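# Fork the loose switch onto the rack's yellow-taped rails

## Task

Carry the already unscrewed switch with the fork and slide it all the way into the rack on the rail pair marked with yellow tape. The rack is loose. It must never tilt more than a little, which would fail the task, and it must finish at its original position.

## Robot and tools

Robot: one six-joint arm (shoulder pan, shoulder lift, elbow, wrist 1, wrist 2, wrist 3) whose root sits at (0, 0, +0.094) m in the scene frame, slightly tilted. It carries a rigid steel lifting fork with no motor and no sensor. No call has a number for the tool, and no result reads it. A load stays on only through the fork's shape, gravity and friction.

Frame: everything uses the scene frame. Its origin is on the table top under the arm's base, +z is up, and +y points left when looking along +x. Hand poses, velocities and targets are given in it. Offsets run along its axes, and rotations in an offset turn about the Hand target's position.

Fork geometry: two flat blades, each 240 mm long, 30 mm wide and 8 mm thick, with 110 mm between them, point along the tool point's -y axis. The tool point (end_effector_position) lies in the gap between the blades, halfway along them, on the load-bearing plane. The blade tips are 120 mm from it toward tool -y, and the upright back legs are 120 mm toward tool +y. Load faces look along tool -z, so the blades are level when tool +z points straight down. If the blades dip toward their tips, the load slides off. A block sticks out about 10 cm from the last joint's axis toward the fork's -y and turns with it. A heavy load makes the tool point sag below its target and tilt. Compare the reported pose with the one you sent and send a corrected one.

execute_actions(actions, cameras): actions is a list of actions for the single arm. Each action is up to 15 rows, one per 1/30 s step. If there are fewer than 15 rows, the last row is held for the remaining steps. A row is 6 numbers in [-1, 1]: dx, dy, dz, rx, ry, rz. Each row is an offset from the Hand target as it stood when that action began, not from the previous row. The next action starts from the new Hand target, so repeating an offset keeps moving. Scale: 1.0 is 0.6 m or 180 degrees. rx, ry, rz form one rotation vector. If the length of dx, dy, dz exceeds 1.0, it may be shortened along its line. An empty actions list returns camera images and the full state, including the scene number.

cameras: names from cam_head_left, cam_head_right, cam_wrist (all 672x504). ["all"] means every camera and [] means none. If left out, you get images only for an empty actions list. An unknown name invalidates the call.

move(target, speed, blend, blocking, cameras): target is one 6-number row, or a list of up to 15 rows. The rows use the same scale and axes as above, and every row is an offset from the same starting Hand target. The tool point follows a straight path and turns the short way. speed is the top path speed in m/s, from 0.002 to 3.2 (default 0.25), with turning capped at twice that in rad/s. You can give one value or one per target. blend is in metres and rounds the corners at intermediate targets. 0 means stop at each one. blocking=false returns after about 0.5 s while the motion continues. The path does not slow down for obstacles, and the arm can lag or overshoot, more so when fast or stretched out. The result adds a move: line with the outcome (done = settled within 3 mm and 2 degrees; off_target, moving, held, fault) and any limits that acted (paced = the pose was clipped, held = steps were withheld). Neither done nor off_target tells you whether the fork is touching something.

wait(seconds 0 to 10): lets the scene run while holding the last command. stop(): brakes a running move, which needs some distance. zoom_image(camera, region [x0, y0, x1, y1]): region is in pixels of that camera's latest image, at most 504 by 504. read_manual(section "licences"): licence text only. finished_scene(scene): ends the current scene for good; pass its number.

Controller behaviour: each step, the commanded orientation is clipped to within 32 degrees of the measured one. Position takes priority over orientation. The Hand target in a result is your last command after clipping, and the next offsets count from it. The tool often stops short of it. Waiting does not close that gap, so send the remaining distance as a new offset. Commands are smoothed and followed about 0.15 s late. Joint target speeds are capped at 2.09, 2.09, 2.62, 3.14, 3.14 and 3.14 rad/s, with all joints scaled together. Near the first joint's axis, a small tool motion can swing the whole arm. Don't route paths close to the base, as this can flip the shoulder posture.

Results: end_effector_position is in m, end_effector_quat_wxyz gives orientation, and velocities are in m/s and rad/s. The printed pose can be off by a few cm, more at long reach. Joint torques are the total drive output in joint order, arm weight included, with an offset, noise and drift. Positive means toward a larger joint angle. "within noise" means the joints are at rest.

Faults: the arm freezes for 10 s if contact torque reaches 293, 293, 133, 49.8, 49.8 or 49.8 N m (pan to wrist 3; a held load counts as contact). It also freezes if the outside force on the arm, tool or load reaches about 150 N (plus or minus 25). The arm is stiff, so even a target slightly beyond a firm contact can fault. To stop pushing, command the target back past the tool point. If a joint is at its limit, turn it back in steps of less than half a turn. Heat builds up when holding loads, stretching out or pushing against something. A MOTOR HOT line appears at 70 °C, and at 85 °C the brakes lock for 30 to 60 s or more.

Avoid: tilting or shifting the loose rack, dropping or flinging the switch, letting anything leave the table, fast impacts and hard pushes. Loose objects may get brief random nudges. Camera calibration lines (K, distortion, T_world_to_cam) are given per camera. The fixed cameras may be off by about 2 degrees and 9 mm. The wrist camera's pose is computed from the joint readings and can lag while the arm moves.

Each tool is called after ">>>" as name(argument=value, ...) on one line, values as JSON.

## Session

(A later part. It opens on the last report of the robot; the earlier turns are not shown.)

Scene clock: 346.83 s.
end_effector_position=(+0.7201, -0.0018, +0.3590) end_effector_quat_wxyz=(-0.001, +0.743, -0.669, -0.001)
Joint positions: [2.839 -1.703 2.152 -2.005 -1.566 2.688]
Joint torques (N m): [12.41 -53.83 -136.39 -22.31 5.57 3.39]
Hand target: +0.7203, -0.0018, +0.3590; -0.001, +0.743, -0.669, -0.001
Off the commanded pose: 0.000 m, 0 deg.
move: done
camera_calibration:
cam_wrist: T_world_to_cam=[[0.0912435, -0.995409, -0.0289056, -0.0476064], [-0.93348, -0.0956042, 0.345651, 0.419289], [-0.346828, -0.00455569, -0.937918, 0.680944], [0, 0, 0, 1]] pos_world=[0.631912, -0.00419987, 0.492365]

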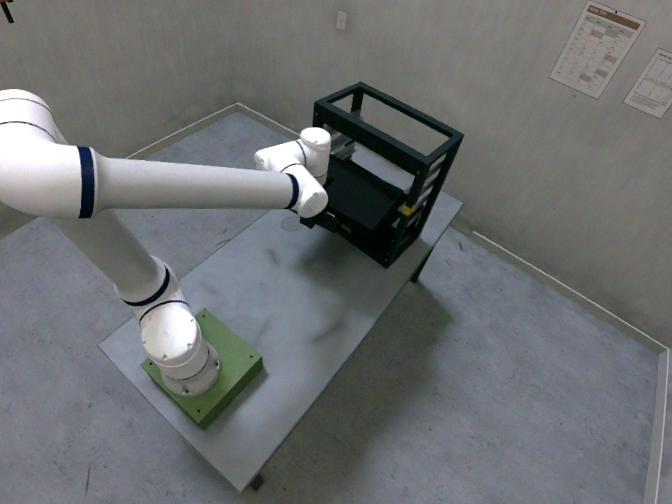

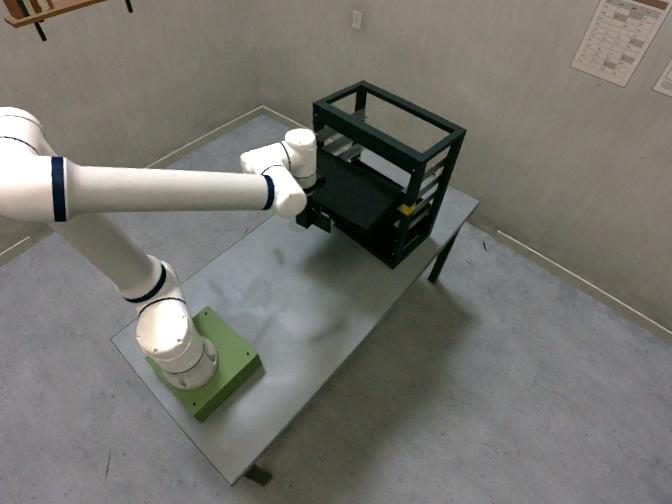

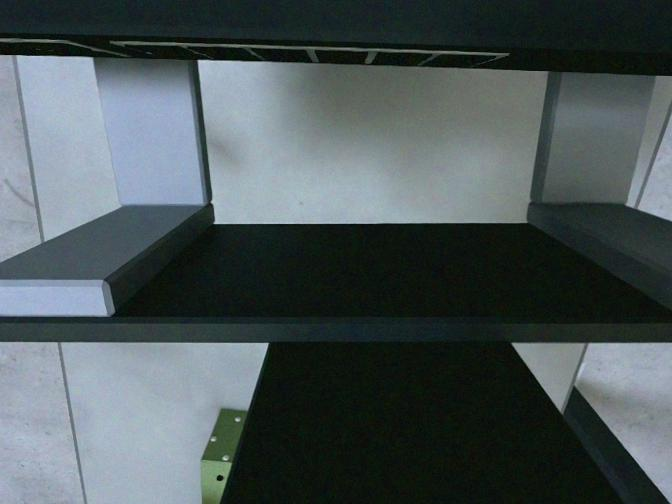

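>>> move(target=[-0.1663, 0.0110, 0, 0, 0, 0], speed=0.06)

>>> move(target=[0, 0, 0, 0, 0, -0.041], speed=0.1, cameras=["all"])

>>> zoom_image(camera="cam_wrist", region=[0, 0, 340, 120])

>>> zoom_image(camera="cam_wrist", region=[332, 0, 672, 120])

>>> zoom_image(camera="cam_head_right", region=[260, 100, 440, 280])

>>> zoom_image(camera="cam_head_left", region=[260, 100, 440, 280])

Scene clock: 376.50 s.
end_effector_position=(+0.6207, +0.0048, +0.3590) end_effector_quat_wxyz=(-0.001, +0.743, -0.669, -0.001)
Joint positions: [2.777 -1.902 2.294 -1.948 -1.567 2.626]
Joint torques (N m): [-22.06 -60.53 -111.85 -16.45 3.74 -2.47]
Hand target: +0.6206, +0.0048, +0.3590; -0.001, +0.743, -0.669, -0.001
Off the commanded pose: 0.000 m, 0 deg.
move: done

Scene clock: 377.73 s.
end_effector_position=(+0.6205, +0.0048, +0.3590) end_effector_quat_wxyz=(-0.001, +0.699, -0.716, +0.000)
Joint positions: [2.816 -1.904 2.296 -1.948 -1.567 2.794]
Joint torques (N m): [10.45 -33.78 -137.74 -20.95 0.56 3.26]
Hand target: +0.6206, +0.0048, +0.3590; -0.001, +0.698, -0.716, +0.000
Off the commanded pose: 0.000 m, 0 deg.
move: done
camera_calibration:
cam_wrist: T_world_to_cam=[[-0.0371148, -0.998891, -0.0289549, 0.0477482], [-0.938018, 0.0248323, 0.345697, 0.329148], [-0.344595, 0.0399907, -0.937899, 0.644704], [0, 0, 0, 1]] pos_world=[0.53268, 0.0137397, 0.492265]

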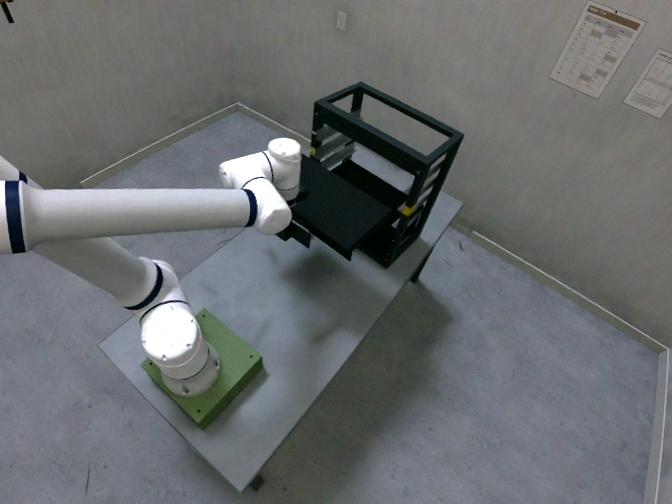

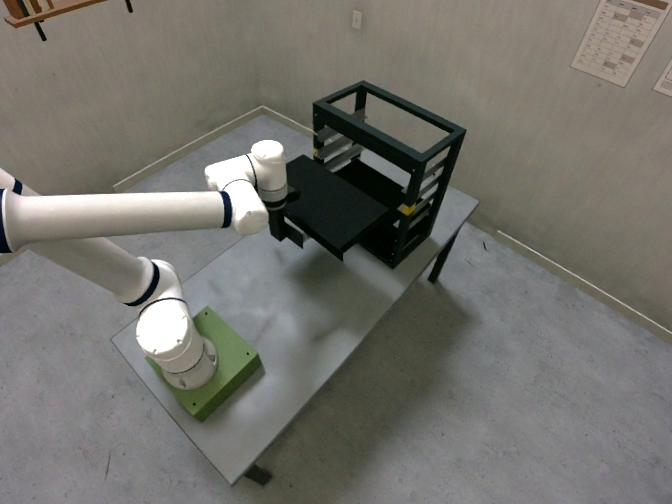

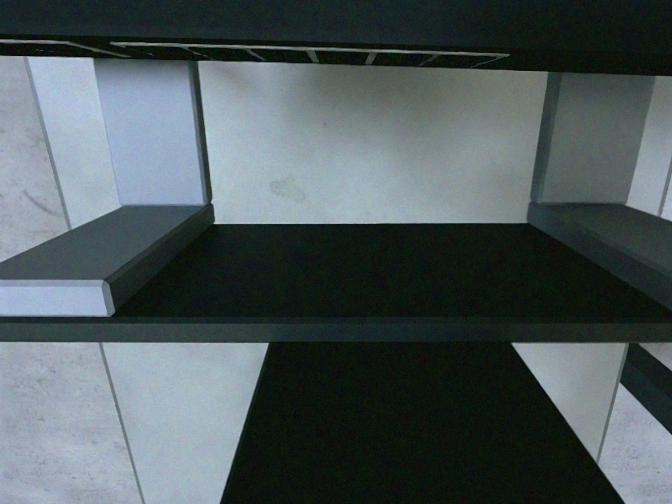

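Scaled by 1.482.

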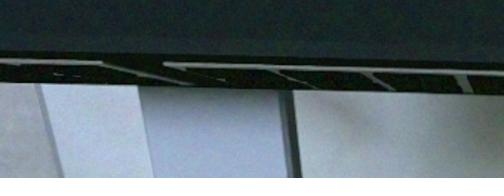

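Scaled by 1.482.

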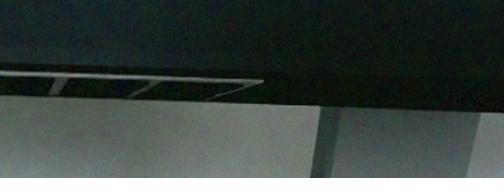

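Scaled by 2.800.

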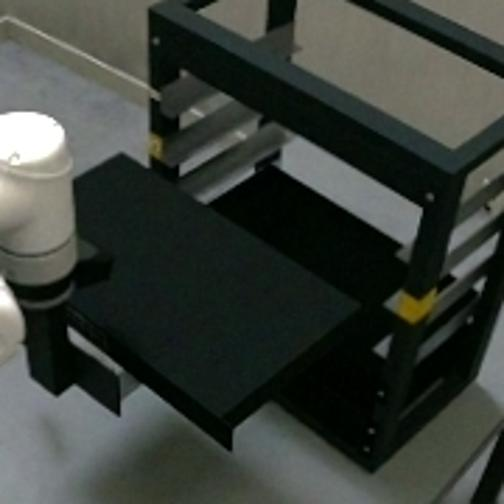

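Scaled by 2.800.

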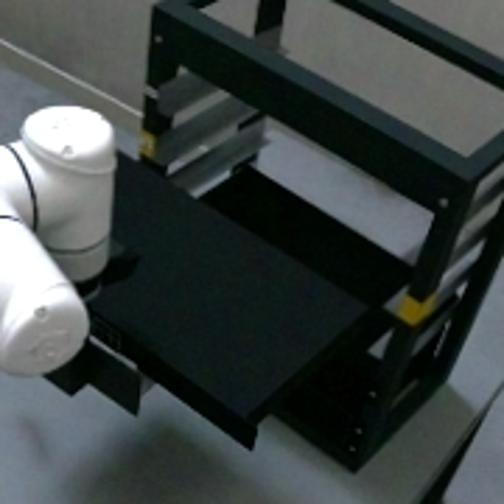

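>>> move(target=[0.1163, -0.0318, 0, 0, 0, -0.0036], speed=0.08, cameras=["all"])

>>> zoom_image(camera="cam_head_right", region=[300, 110, 440, 250])

>>> zoom_image(camera="cam_head_left", region=[300, 110, 440, 250])

>>> zoom_image(camera="cam_wrist", region=[0, 0, 340, 120])

>>> zoom_image(camera="cam_wrist", region=[332, 0, 672, 120])

Scene clock: 421.83 s.
end_effector_position=(+0.6901, -0.0142, +0.3590) end_effector_quat_wxyz=(-0.001, +0.694, -0.720, +0.000)
Joint positions: [2.834 -1.761 2.198 -1.993 -1.567 2.823]
Joint torques (N m): [10.72 -47.37 -137.41 -22.38 2.7 2.55]
Hand target: +0.6903, -0.0143, +0.3590; -0.001, +0.694, -0.720, +0.000
Off the commanded pose: 0.000 m, 0 deg.
move: done
camera_calibration:
cam_wrist: T_world_to_cam=[[-0.0486822, -0.998394, -0.0289766, 0.0393269], [-0.93766, 0.0356869, 0.345717, 0.394861], [-0.344128, 0.0440005, -0.937891, 0.669198], [0, 0, 0, 1]] pos_world=[0.602449, -0.0042727, 0.492265]

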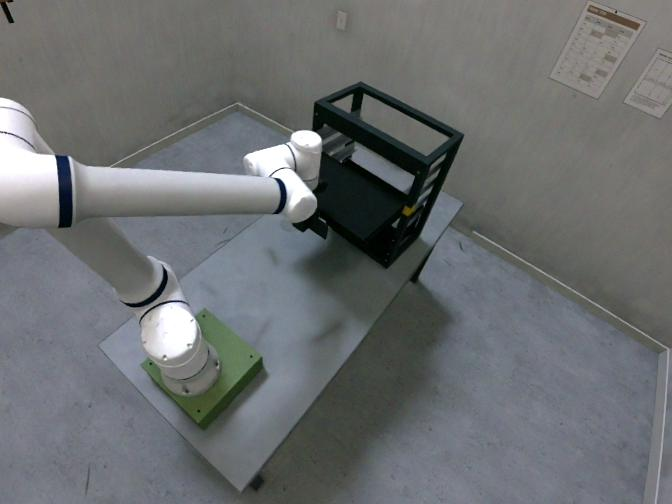

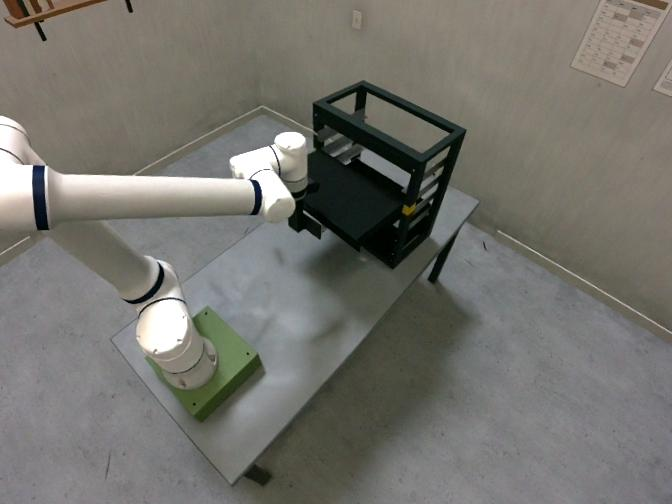

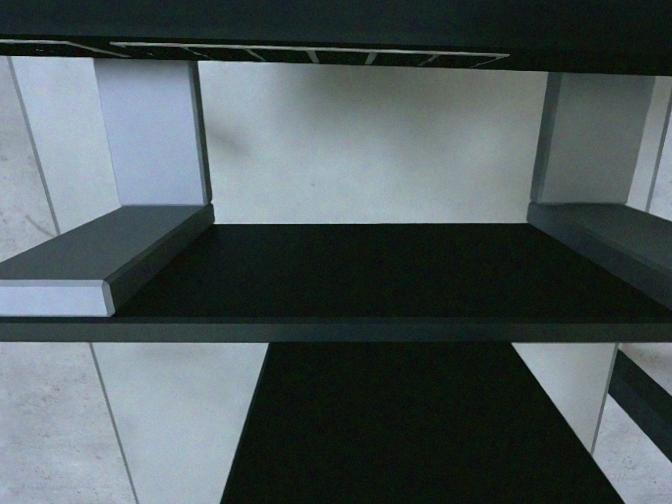

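Scaled by 3.600.

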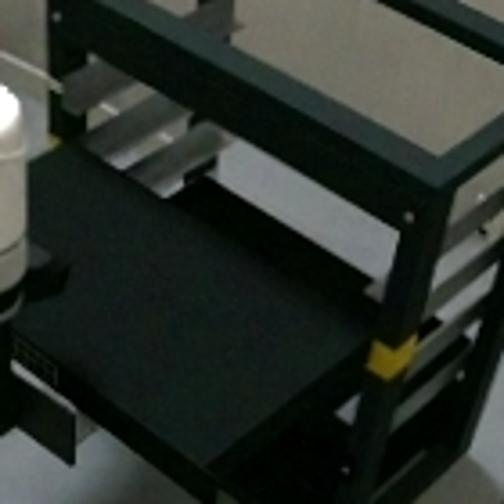

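Scaled by 3.600.

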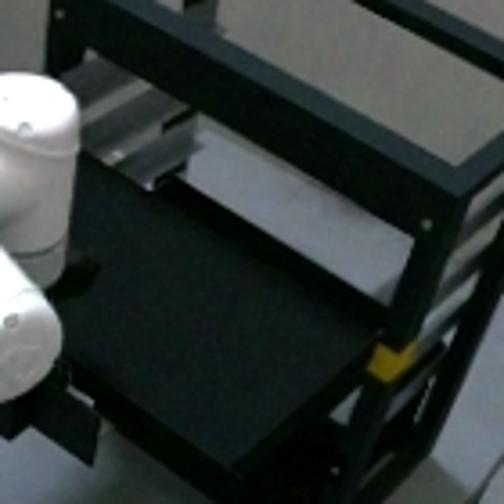

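Scaled by 1.482.

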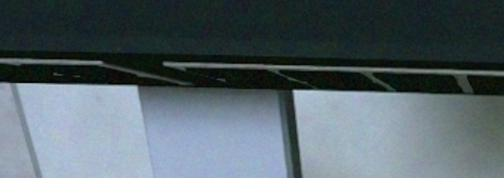

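Scaled by 1.482.

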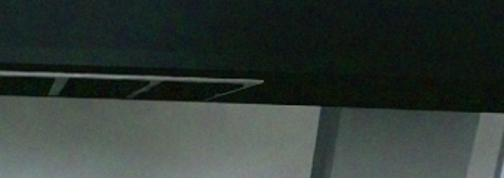

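>>> move(target=[0.0, 0.0167, 0, 0, 0, 0], speed=0.05, cameras=["all"])

>>> zoom_image(camera="cam_head_right", region=[380, 180, 430, 230])

>>> zoom_image(camera="cam_head_right", region=[300, 130, 350, 180])

>>> zoom_image(camera="cam_head_left", region=[380, 180, 430, 230])

Scene clock: 468.90 s.
end_effector_position=(+0.6903, -0.0044, +0.3591) end_effector_quat_wxyz=(-0.001, +0.694, -0.720, +0.000)
Joint positions: [2.852 -1.761 2.198 -1.993 -1.566 2.841]
Joint torques (N m): [10.09 -79.37 -110.77 -17.54 4.21 3.33]
Hand target: +0.6903, -0.0042, +0.3590; -0.001, +0.694, -0.720, +0.000
Off the commanded pose: 0.000 m, 0 deg.
move: done
camera_calibration:
cam_wrist: T_world_to_cam=[[-0.048649, -0.998398, -0.0288872, 0.0490599], [-0.937693, 0.0356909, 0.345626, 0.394729], [-0.344041, 0.0439017, -0.937928, 0.668896], [0, 0, 0, 1]] pos_world=[0.602649, 0.00552745, 0.492365]

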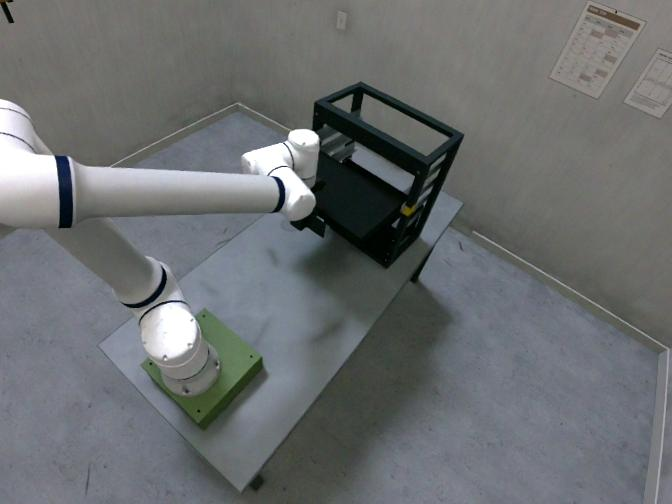

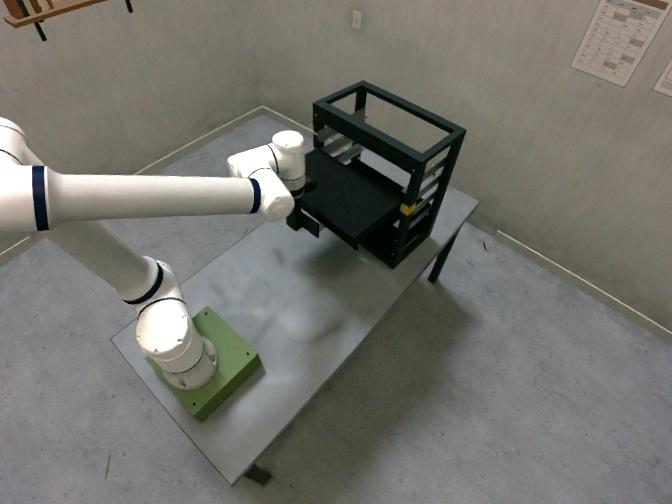

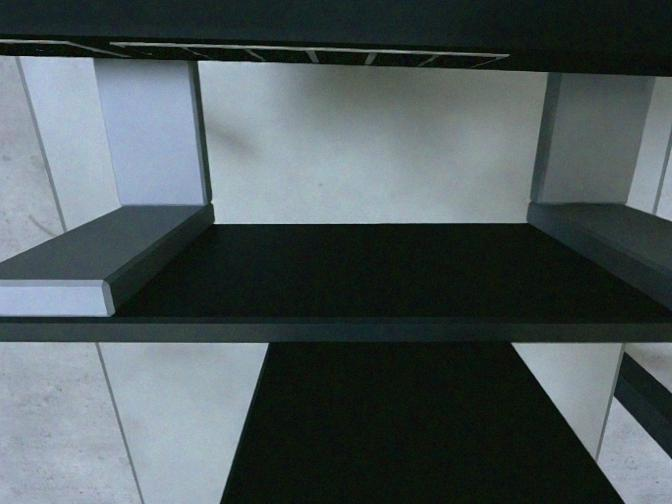

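Scaled by 10.080.

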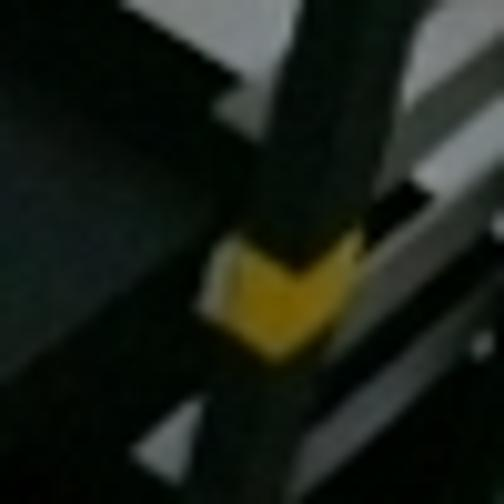

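Scaled by 10.080.

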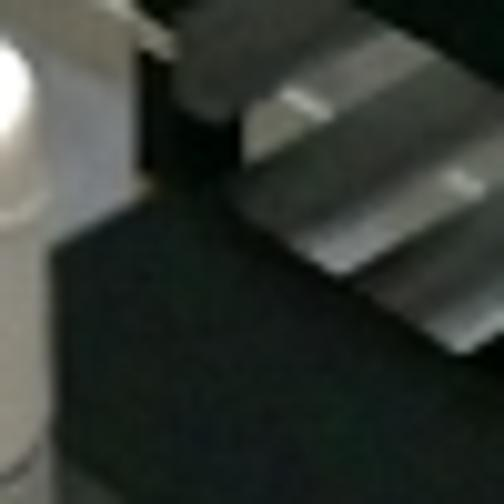

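Scaled by 10.080.

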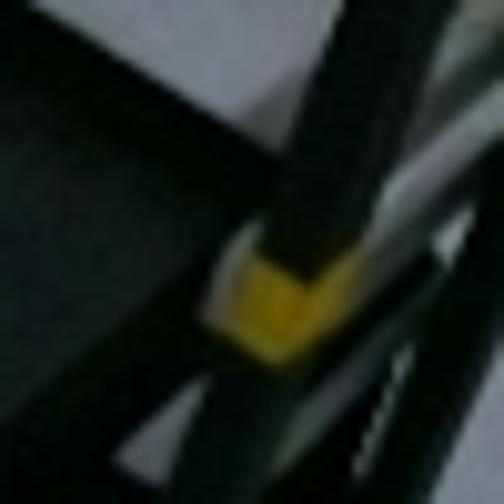

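>>> move(target=[0.0499, -0.0033, 0, 0, 0, 0], speed=0.04, cameras=["cam_wrist"])

>>> zoom_image(camera="cam_wrist", region=[0, 0, 340, 120])

>>> zoom_image(camera="cam_wrist", region=[332, 0, 672, 120])

Scene clock: 475.10 s.
end_effector_position=(+0.7201, -0.0062, +0.3590) end_effector_quat_wxyz=(-0.001, +0.694, -0.720, +0.000)
Joint positions: [2.867 -1.705 2.153 -2.005 -1.566 2.856]
Joint torques (N m): [10.48 -55.32 -136.83 -22.66 4.4 3.5]
Hand target: +0.7203, -0.0062, +0.3590; -0.001, +0.694, -0.720, +0.000
Off the commanded pose: 0.000 m, 0 deg.
move: done
camera_calibration:
cam_wrist: T_world_to_cam=[[-0.0486488, -0.998398, -0.0288826, 0.0487073], [-0.937661, 0.0356881, 0.345714, 0.422707], [-0.344129, 0.0439007, -0.937895, 0.679174], [0, 0, 0, 1]] pos_world=[0.632449, 0.00372745, 0.492265]
Images, in order (width x height): cam_wrist 672x504.

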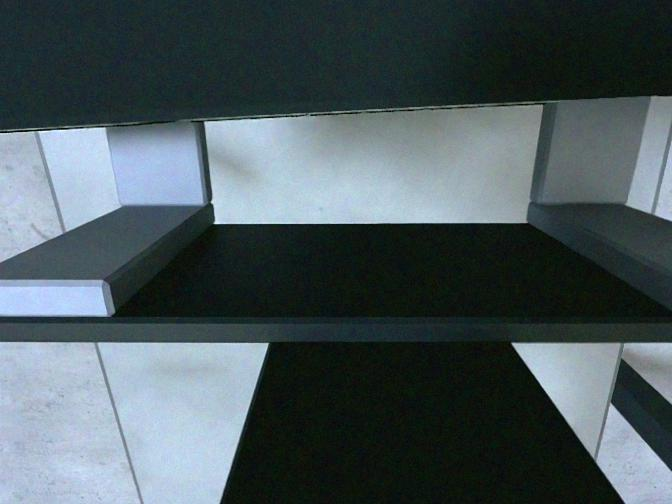

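Scaled by 1.482.

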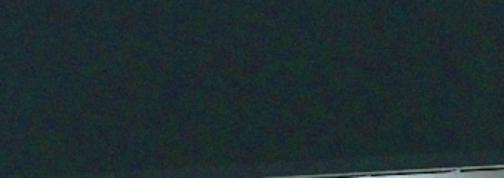

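Scaled by 1.482.

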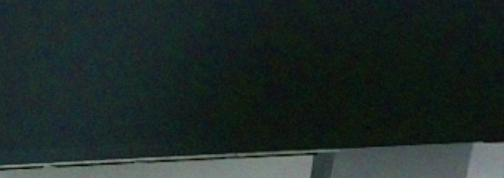

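>>> move(target=[-0.0417, 0.0027, 0, 0, 0, 0], speed=0.04)

>>> move(target=[0, -0.004, 0, 0, 0, -0.0239], speed=0.05, cameras=["all"])

>>> zoom_image(camera="cam_head_right", region=[380, 180, 430, 230])

>>> zoom_image(camera="cam_head_right", region=[300, 130, 350, 180])

>>> zoom_image(camera="cam_head_left", region=[380, 180, 430, 230])

>>> zoom_image(camera="cam_head_left", region=[300, 120, 430, 250])

Scene clock: 502.33 s.
end_effector_position=(+0.6954, -0.0046, +0.3590) end_effector_quat_wxyz=(-0.001, +0.694, -0.720, +0.000)
Joint positions: [2.855 -1.752 2.191 -1.996 -1.566 2.844]
Joint torques (N m): [-23.2 -81.02 -110.44 -16.87 0.25 -2.21]
Hand target: +0.6953, -0.0046, +0.3590; -0.001, +0.694, -0.720, +0.000
Off the commanded pose: 0.000 m, 0 deg.
move: done

Scene clock: 503.57 s.
end_effector_position=(+0.6953, -0.0070, +0.3590) end_effector_quat_wxyz=(+0.001, -0.667, +0.745, +0.000)
Joint positions: [2.871 -1.751 2.19 -1.996 -1.566 2.935]
Joint torques (N m): [9.65 -53.05 -134.66 -21.72 1.2 3.17]
Hand target: +0.6953, -0.0070, +0.3590; +0.001, -0.667, +0.745, +0.000
Off the commanded pose: 0.000 m, 0 deg.
move: done
camera_calibration:
cam_wrist: T_world_to_cam=[[-0.123104, -0.991971, -0.0289696, 0.0985587], [-0.932389, 0.105615, 0.345681, 0.396203], [-0.339846, 0.0695657, -0.937905, 0.667946], [0, 0, 0, 1]] pos_world=[0.608547, 0.00945642, 0.492365]

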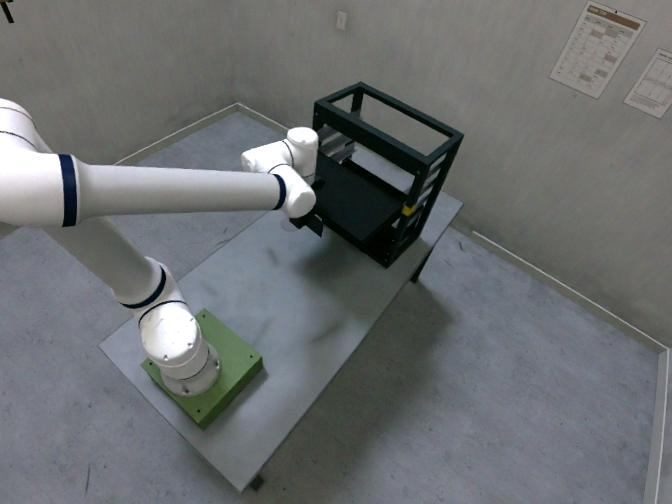

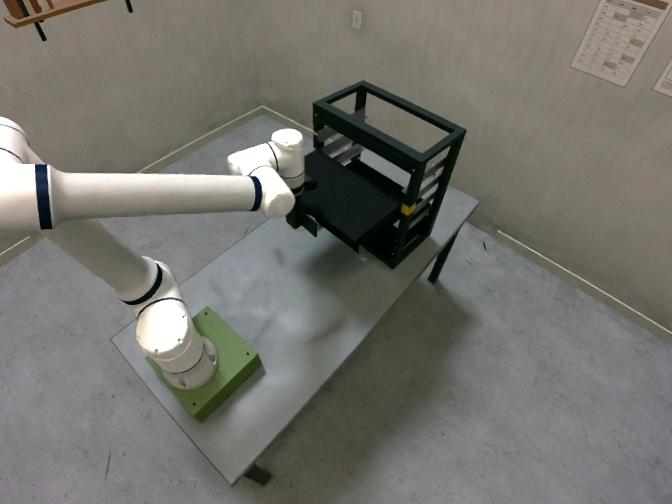

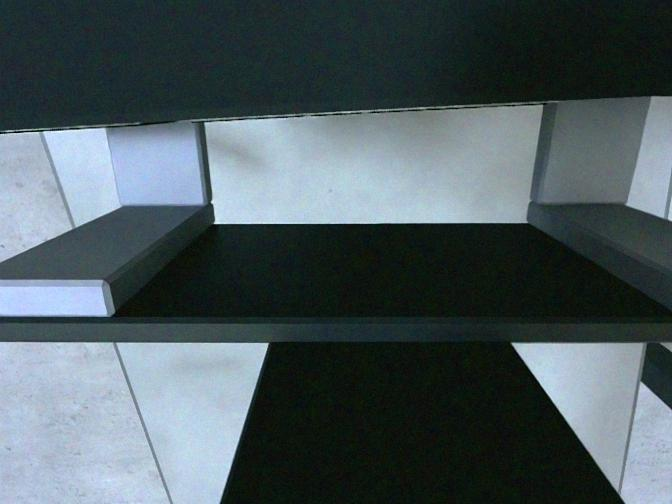

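Scaled by 10.080.

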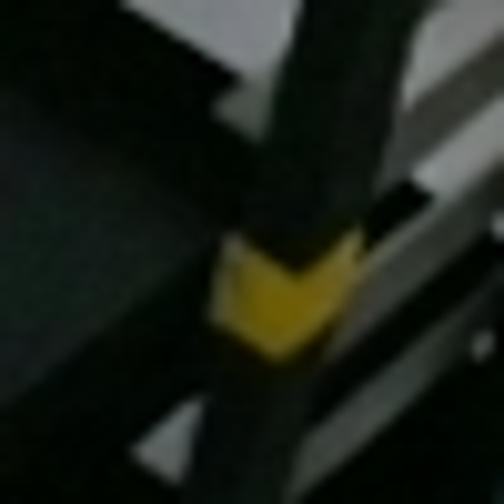

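Scaled by 10.080.

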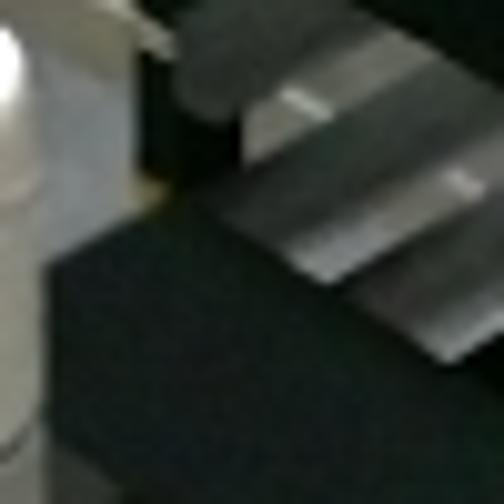

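Scaled by 10.080.

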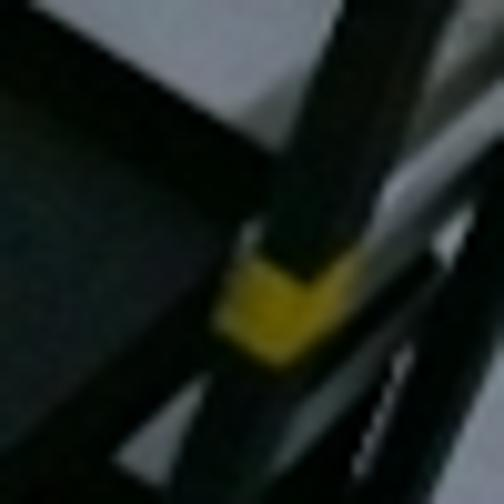

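Scaled by 3.877.

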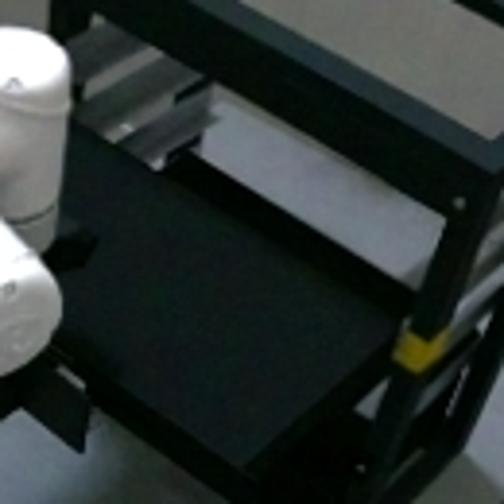

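>>> move(target=[0.0233, -0.0015, 0, 0, 0, 0], speed=0.04, cameras=["cam_wrist"])

Scene clock: 545.93 s.
end_effector_position=(+0.7090, -0.0079, +0.3590) end_effector_quat_wxyz=(+0.001, -0.667, +0.745, +0.000)
Joint positions: [2.877 -1.724 2.169 -2.002 -1.566 2.942]
Joint torques (N m): [8.22 -54.06 -140.15 -24.06 2.53 3.26]
Hand target: +0.7092, -0.0079, +0.3590; +0.001, -0.667, +0.745, +0.000
Off the commanded pose: 0.000 m, 0 deg.
move: done
camera_calibration:
cam_wrist: T_world_to_cam=[[-0.123383, -0.991939, -0.0288697, 0.0995849], [-0.932354, 0.10591, 0.345686, 0.409161], [-0.339842, 0.0695685, -0.937906, 0.672595], [0, 0, 0, 1]] pos_world=[0.622346, 0.0086563, 0.492265]
Images, in order (width x height): cam_wrist 672x504.

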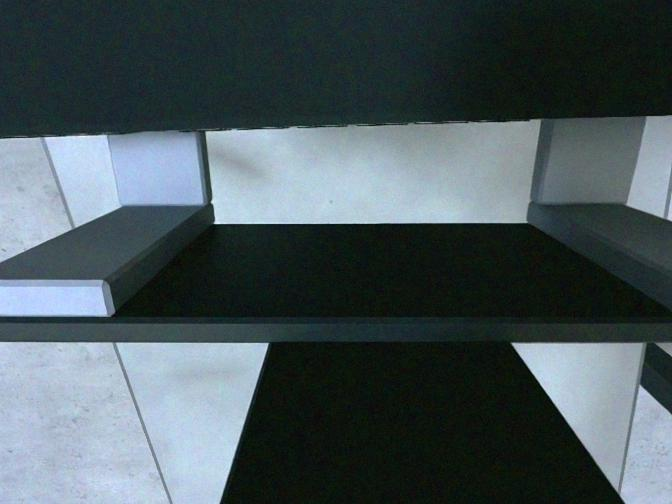

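>>> move(target=[[-0.0117, 0.0008, 0, 0, 0, 0], [-0.0117, 0.0038, 0, 0, 0, 0.005], [0.0067, 0.0026, 0, 0, 0, 0.005]], speed=0.03, cameras=["cam_wrist"])

Scene clock: 556.10 s.
end_effector_position=(+0.7130, -0.0063, +0.3590) end_effector_quat_wxyz=(+0.001, -0.673, +0.740, +0.000)
Joint positions: [2.878 -1.717 2.163 -2.003 -1.566 2.927]
Joint torques (N m): [11.36 -55.06 -134.47 -21.7 3.12 3.33]
Hand target: +0.7133, -0.0063, +0.3590; +0.001, -0.673, +0.740, +0.000
Off the commanded pose: 0.000 m, 0 deg.
move: done
camera_calibration:
cam_wrist: T_world_to_cam=[[-0.107811, -0.993752, -0.0288774, 0.0904299], [-0.933906, 0.0912739, 0.345671, 0.413746], [-0.340876, 0.0642361, -0.937911, 0.674556], [0, 0, 0, 1]] pos_world=[0.626089, 0.0087699, 0.492265]
Images, in order (width x height): cam_wrist 672x504.

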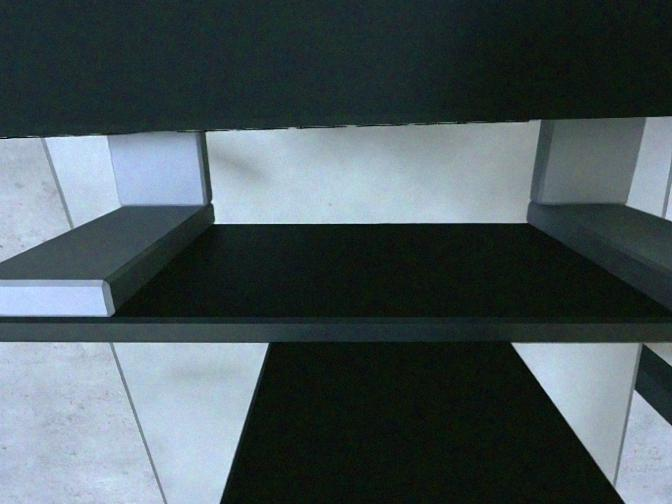

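>>> move(target=[0.02, -0.0013, 0, 0, 0, 0], speed=0.03, cameras=["cam_wrist"])

Scene clock: 558.50 s.
end_effector_position=(+0.7251, -0.0071, +0.3590) end_effector_quat_wxyz=(+0.001, -0.673, +0.740, +0.000)
Joint positions: [2.883 -1.695 2.145 -2.007 -1.566 2.932]
Joint torques (N m): [9.34 -57.65 -134.09 -21.58 3.04 3.45]
Hand target: +0.7253, -0.0071, +0.3590; +0.001, -0.673, +0.740, +0.000
Off the commanded pose: 0.000 m, 0 deg.
move: done
camera_calibration:
cam_wrist: T_world_to_cam=[[-0.107811, -0.993752, -0.0288774, 0.091028], [-0.933906, 0.0912739, 0.345671, 0.425017], [-0.340876, 0.0642361, -0.937911, 0.678692], [0, 0, 0, 1]] pos_world=[0.638089, 0.0080699, 0.492265]
Images, in order (width x height): cam_wrist 672x504.

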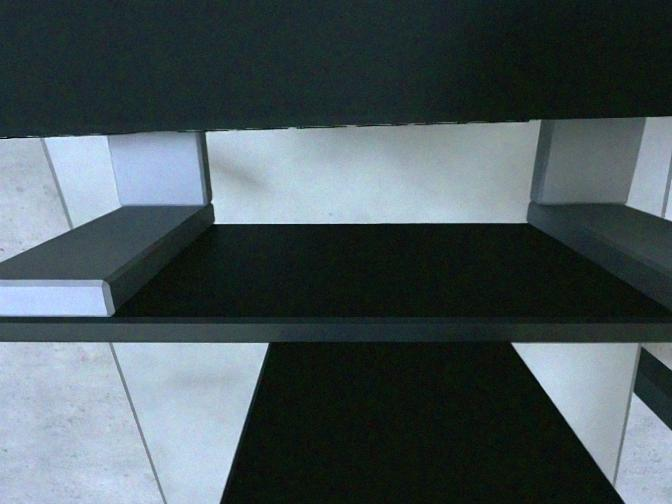

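>>> move(target=[0.0499, -0.0033, 0, 0, 0, 0], speed=0.04, cameras=["all"])

>>> zoom_image(camera="cam_head_right", region=[300, 100, 440, 240])

>>> zoom_image(camera="cam_head_left", region=[300, 100, 440, 240])

Scene clock: 562.13 s.
end_effector_position=(+0.7550, -0.0091, +0.3590) end_effector_quat_wxyz=(+0.001, -0.673, +0.740, +0.000)
Joint positions: [2.895 -1.641 2.098 -2.014 -1.566 2.944]
Joint torques (N m): [9.76 -63.82 -134.88 -21.93 2.73 3.35]
Hand target: +0.7552, -0.0091, +0.3590; +0.001, -0.673, +0.740, +0.000
Off the commanded pose: 0.000 m, 0 deg.
move: done
camera_calibration:
cam_wrist: T_world_to_cam=[[-0.107811, -0.993752, -0.0288774, 0.0922641], [-0.933906, 0.0912739, 0.345671, 0.453123], [-0.340876, 0.0642361, -0.937911, 0.689012], [0, 0, 0, 1]] pos_world=[0.667989, 0.0060699, 0.492265]

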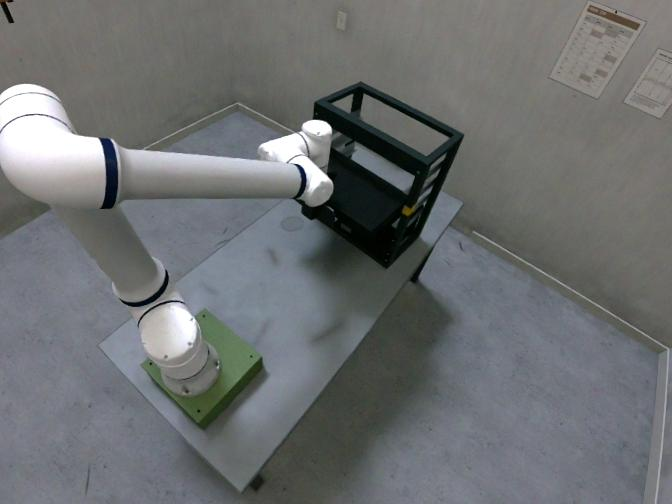

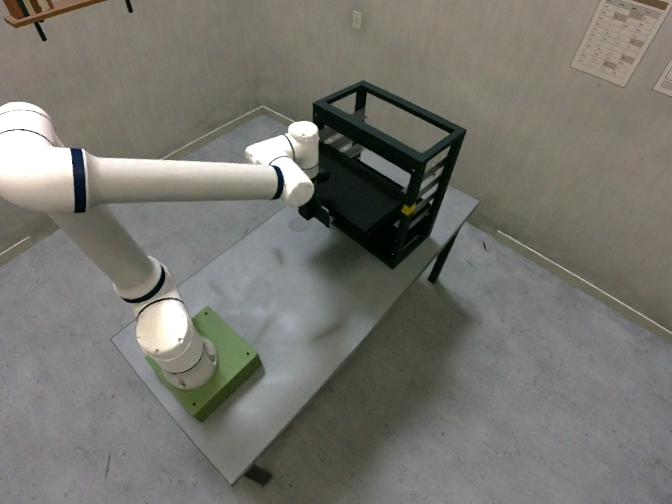

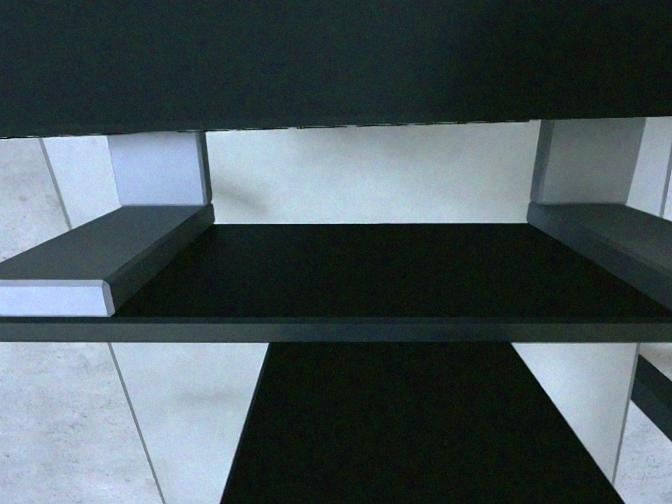

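Scaled by 3.600.

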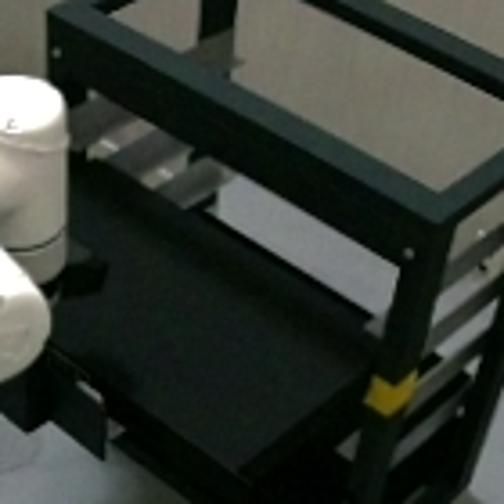

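Scaled by 3.600.

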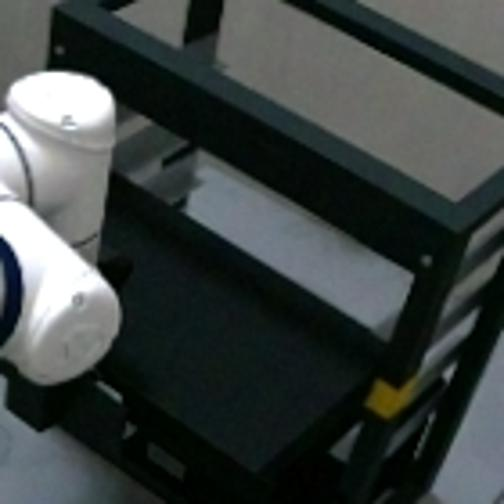

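>>> move(target=[0.1247, -0.0082, 0, 0, 0, 0], speed=0.05, cameras=["cam_wrist"])

>>> move(target=[0.1081, -0.0071, 0, 0, 0, 0], speed=0.05, cameras=["all"])

>>> zoom_image(camera="cam_head_right", region=[300, 80, 440, 220])

>>> zoom_image(camera="cam_head_left", region=[300, 80, 440, 220])

Scene clock: 570.67 s.
end_effector_position=(+0.8298, -0.0140, +0.3590) end_effector_quat_wxyz=(+0.001, -0.673, +0.740, +0.000)
Joint positions: [2.921 -1.513 1.973 -2.017 -1.565 2.97]
Joint torques (N m): [8.66 -80.23 -134.14 -16.94 2.35 3.14]
Hand target: +0.8300, -0.0140, +0.3590; +0.001, -0.673, +0.740, +0.000
Off the commanded pose: 0.000 m, 0 deg.
move: done
camera_calibration:
cam_wrist: T_world_to_cam=[[-0.107811, -0.993752, -0.0288774, 0.0954698], [-0.933906, 0.0912739, 0.345671, 0.52352], [-0.340876, 0.0642361, -0.937911, 0.714859], [0, 0, 0, 1]] pos_world=[0.742889, 0.0011699, 0.492265]
Images, in order (width x height): cam_wrist 672x504.

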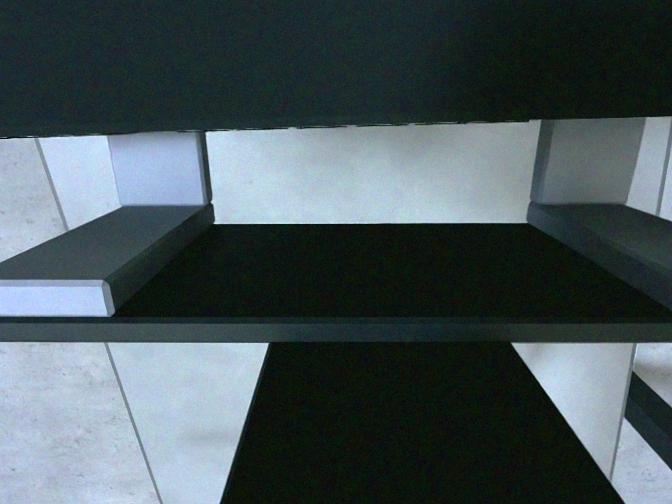

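Scene clock: 572.40 s.
end_effector_position=(+0.8947, -0.0183, +0.3590) end_effector_quat_wxyz=(+0.001, -0.673, +0.740, +0.000)
Joint positions: [2.939 -1.408 1.856 -2.005 -1.565 2.987]
Joint torques (N m): [8.79 -96.15 -134.9 -16.86 2.02 3.32]
Hand target: +0.8949, -0.0183, +0.3590; +0.001, -0.673, +0.740, +0.000
Off the commanded pose: 0.000 m, 0 deg.
move: done
camera_calibration:
cam_wrist: T_world_to_cam=[[-0.107811, -0.993752, -0.0288774, 0.0981828], [-0.933906, 0.0912739, 0.345671, 0.584429], [-0.340876, 0.0642361, -0.937911, 0.737224], [0, 0, 0, 1]] pos_world=[0.807689, -0.0031301, 0.492265]

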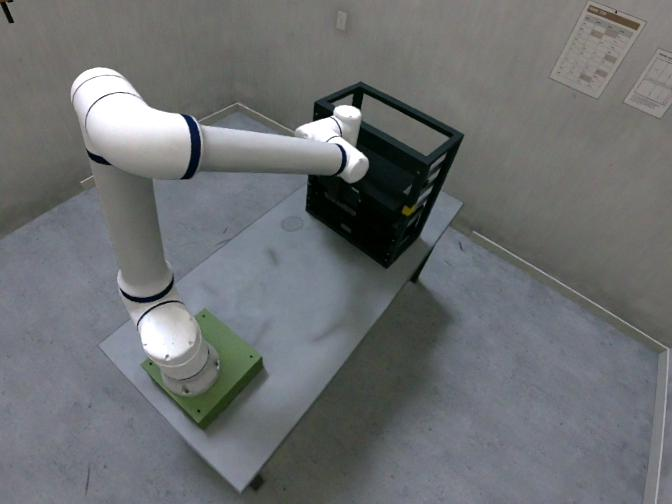

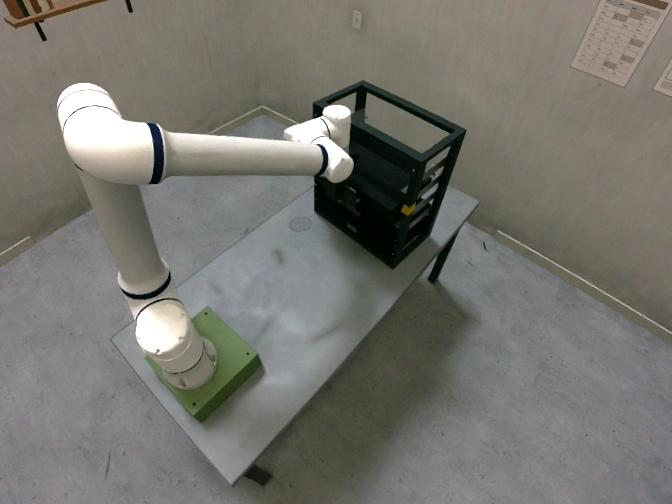

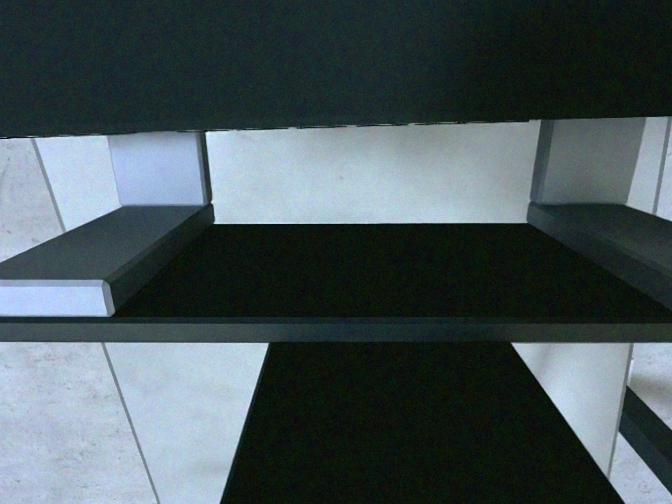

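Scaled by 3.600.

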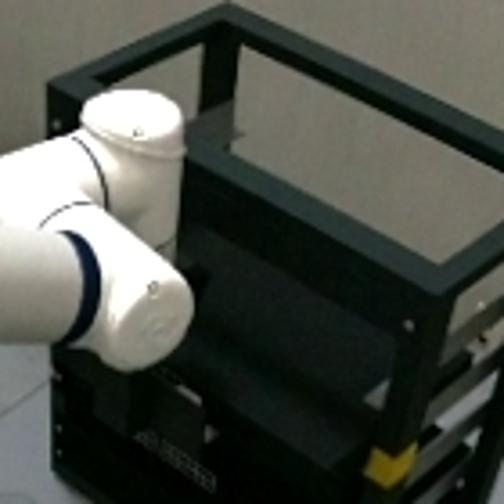

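Scaled by 3.600.

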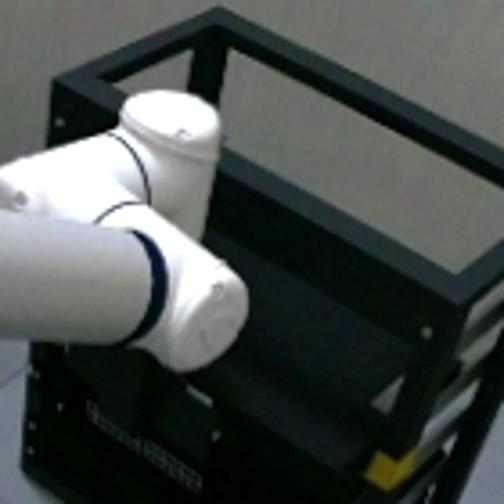

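>>> move(target=[0, 0, -0.02, 0, 0, 0], speed=0.02, cameras=["cam_wrist"])

>>> move(target=[0, 0, -0.025, 0, 0, 0], speed=0.03, cameras=["cam_wrist"])

Scene clock: 577.83 s.
end_effector_position=(+0.8949, -0.0183, +0.3473) end_effector_quat_wxyz=(+0.001, -0.673, +0.740, +0.000)
Joint positions: [2.939 -1.4 1.869 -2.026 -1.565 2.987]
Joint torques (N m): [4.57 -63.01 -70.49 -10.41 1.64 2.7]
Hand target: +0.8949, -0.0183, +0.3470; +0.001, -0.673, +0.740, +0.000
Off the commanded pose: 0.000 m, 0 deg.
move: done
camera_calibration:
cam_wrist: T_world_to_cam=[[-0.107802, -0.993752, -0.0288915, 0.0978661], [-0.933939, 0.0912667, 0.345583, 0.58873], [-0.340787, 0.0642376, -0.937943, 0.726262], [0, 0, 0, 1]] pos_world=[0.807889, -0.0031301, 0.480565]
Images, in order (width x height): cam_wrist 672x504.

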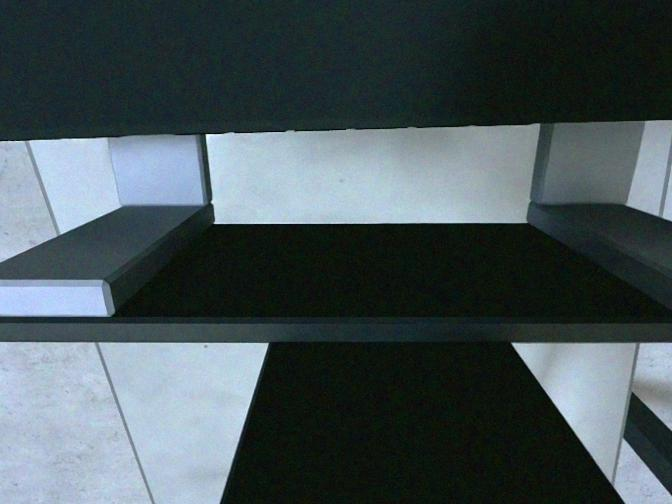

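Scene clock: 578.70 s.
end_effector_position=(+0.8949, -0.0183, +0.3323) end_effector_quat_wxyz=(+0.001, -0.673, +0.740, +0.000)
Joint positions: [2.939 -1.388 1.884 -2.054 -1.565 2.988]
Joint torques (N m): [9.84 -63.76 -68.62 -10.23 1.77 3.33]
Hand target: +0.8949, -0.0183, +0.3320; +0.001, -0.673, +0.740, +0.000
Off the commanded pose: 0.000 m, 0 deg.
move: done
camera_calibration:
cam_wrist: T_world_to_cam=[[-0.107811, -0.993752, -0.0288774, 0.0974334], [-0.933906, 0.0912739, 0.345671, 0.593846], [-0.340876, 0.0642361, -0.937911, 0.71225], [0, 0, 0, 1]] pos_world=[0.807889, -0.0031301, 0.465565]
Images, in order (width x height): cam_wrist 672x504.

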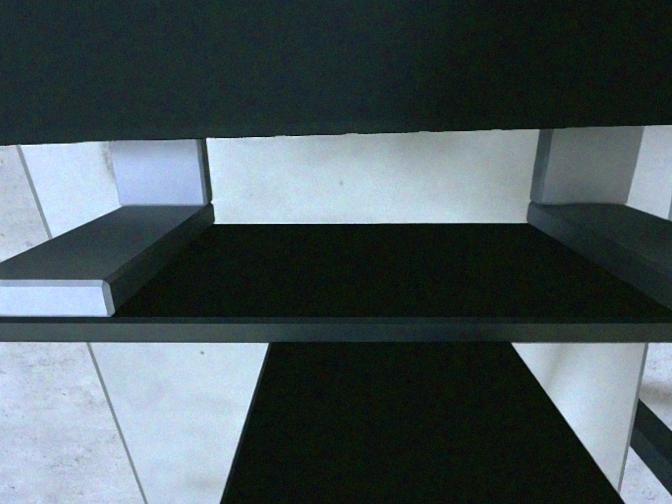

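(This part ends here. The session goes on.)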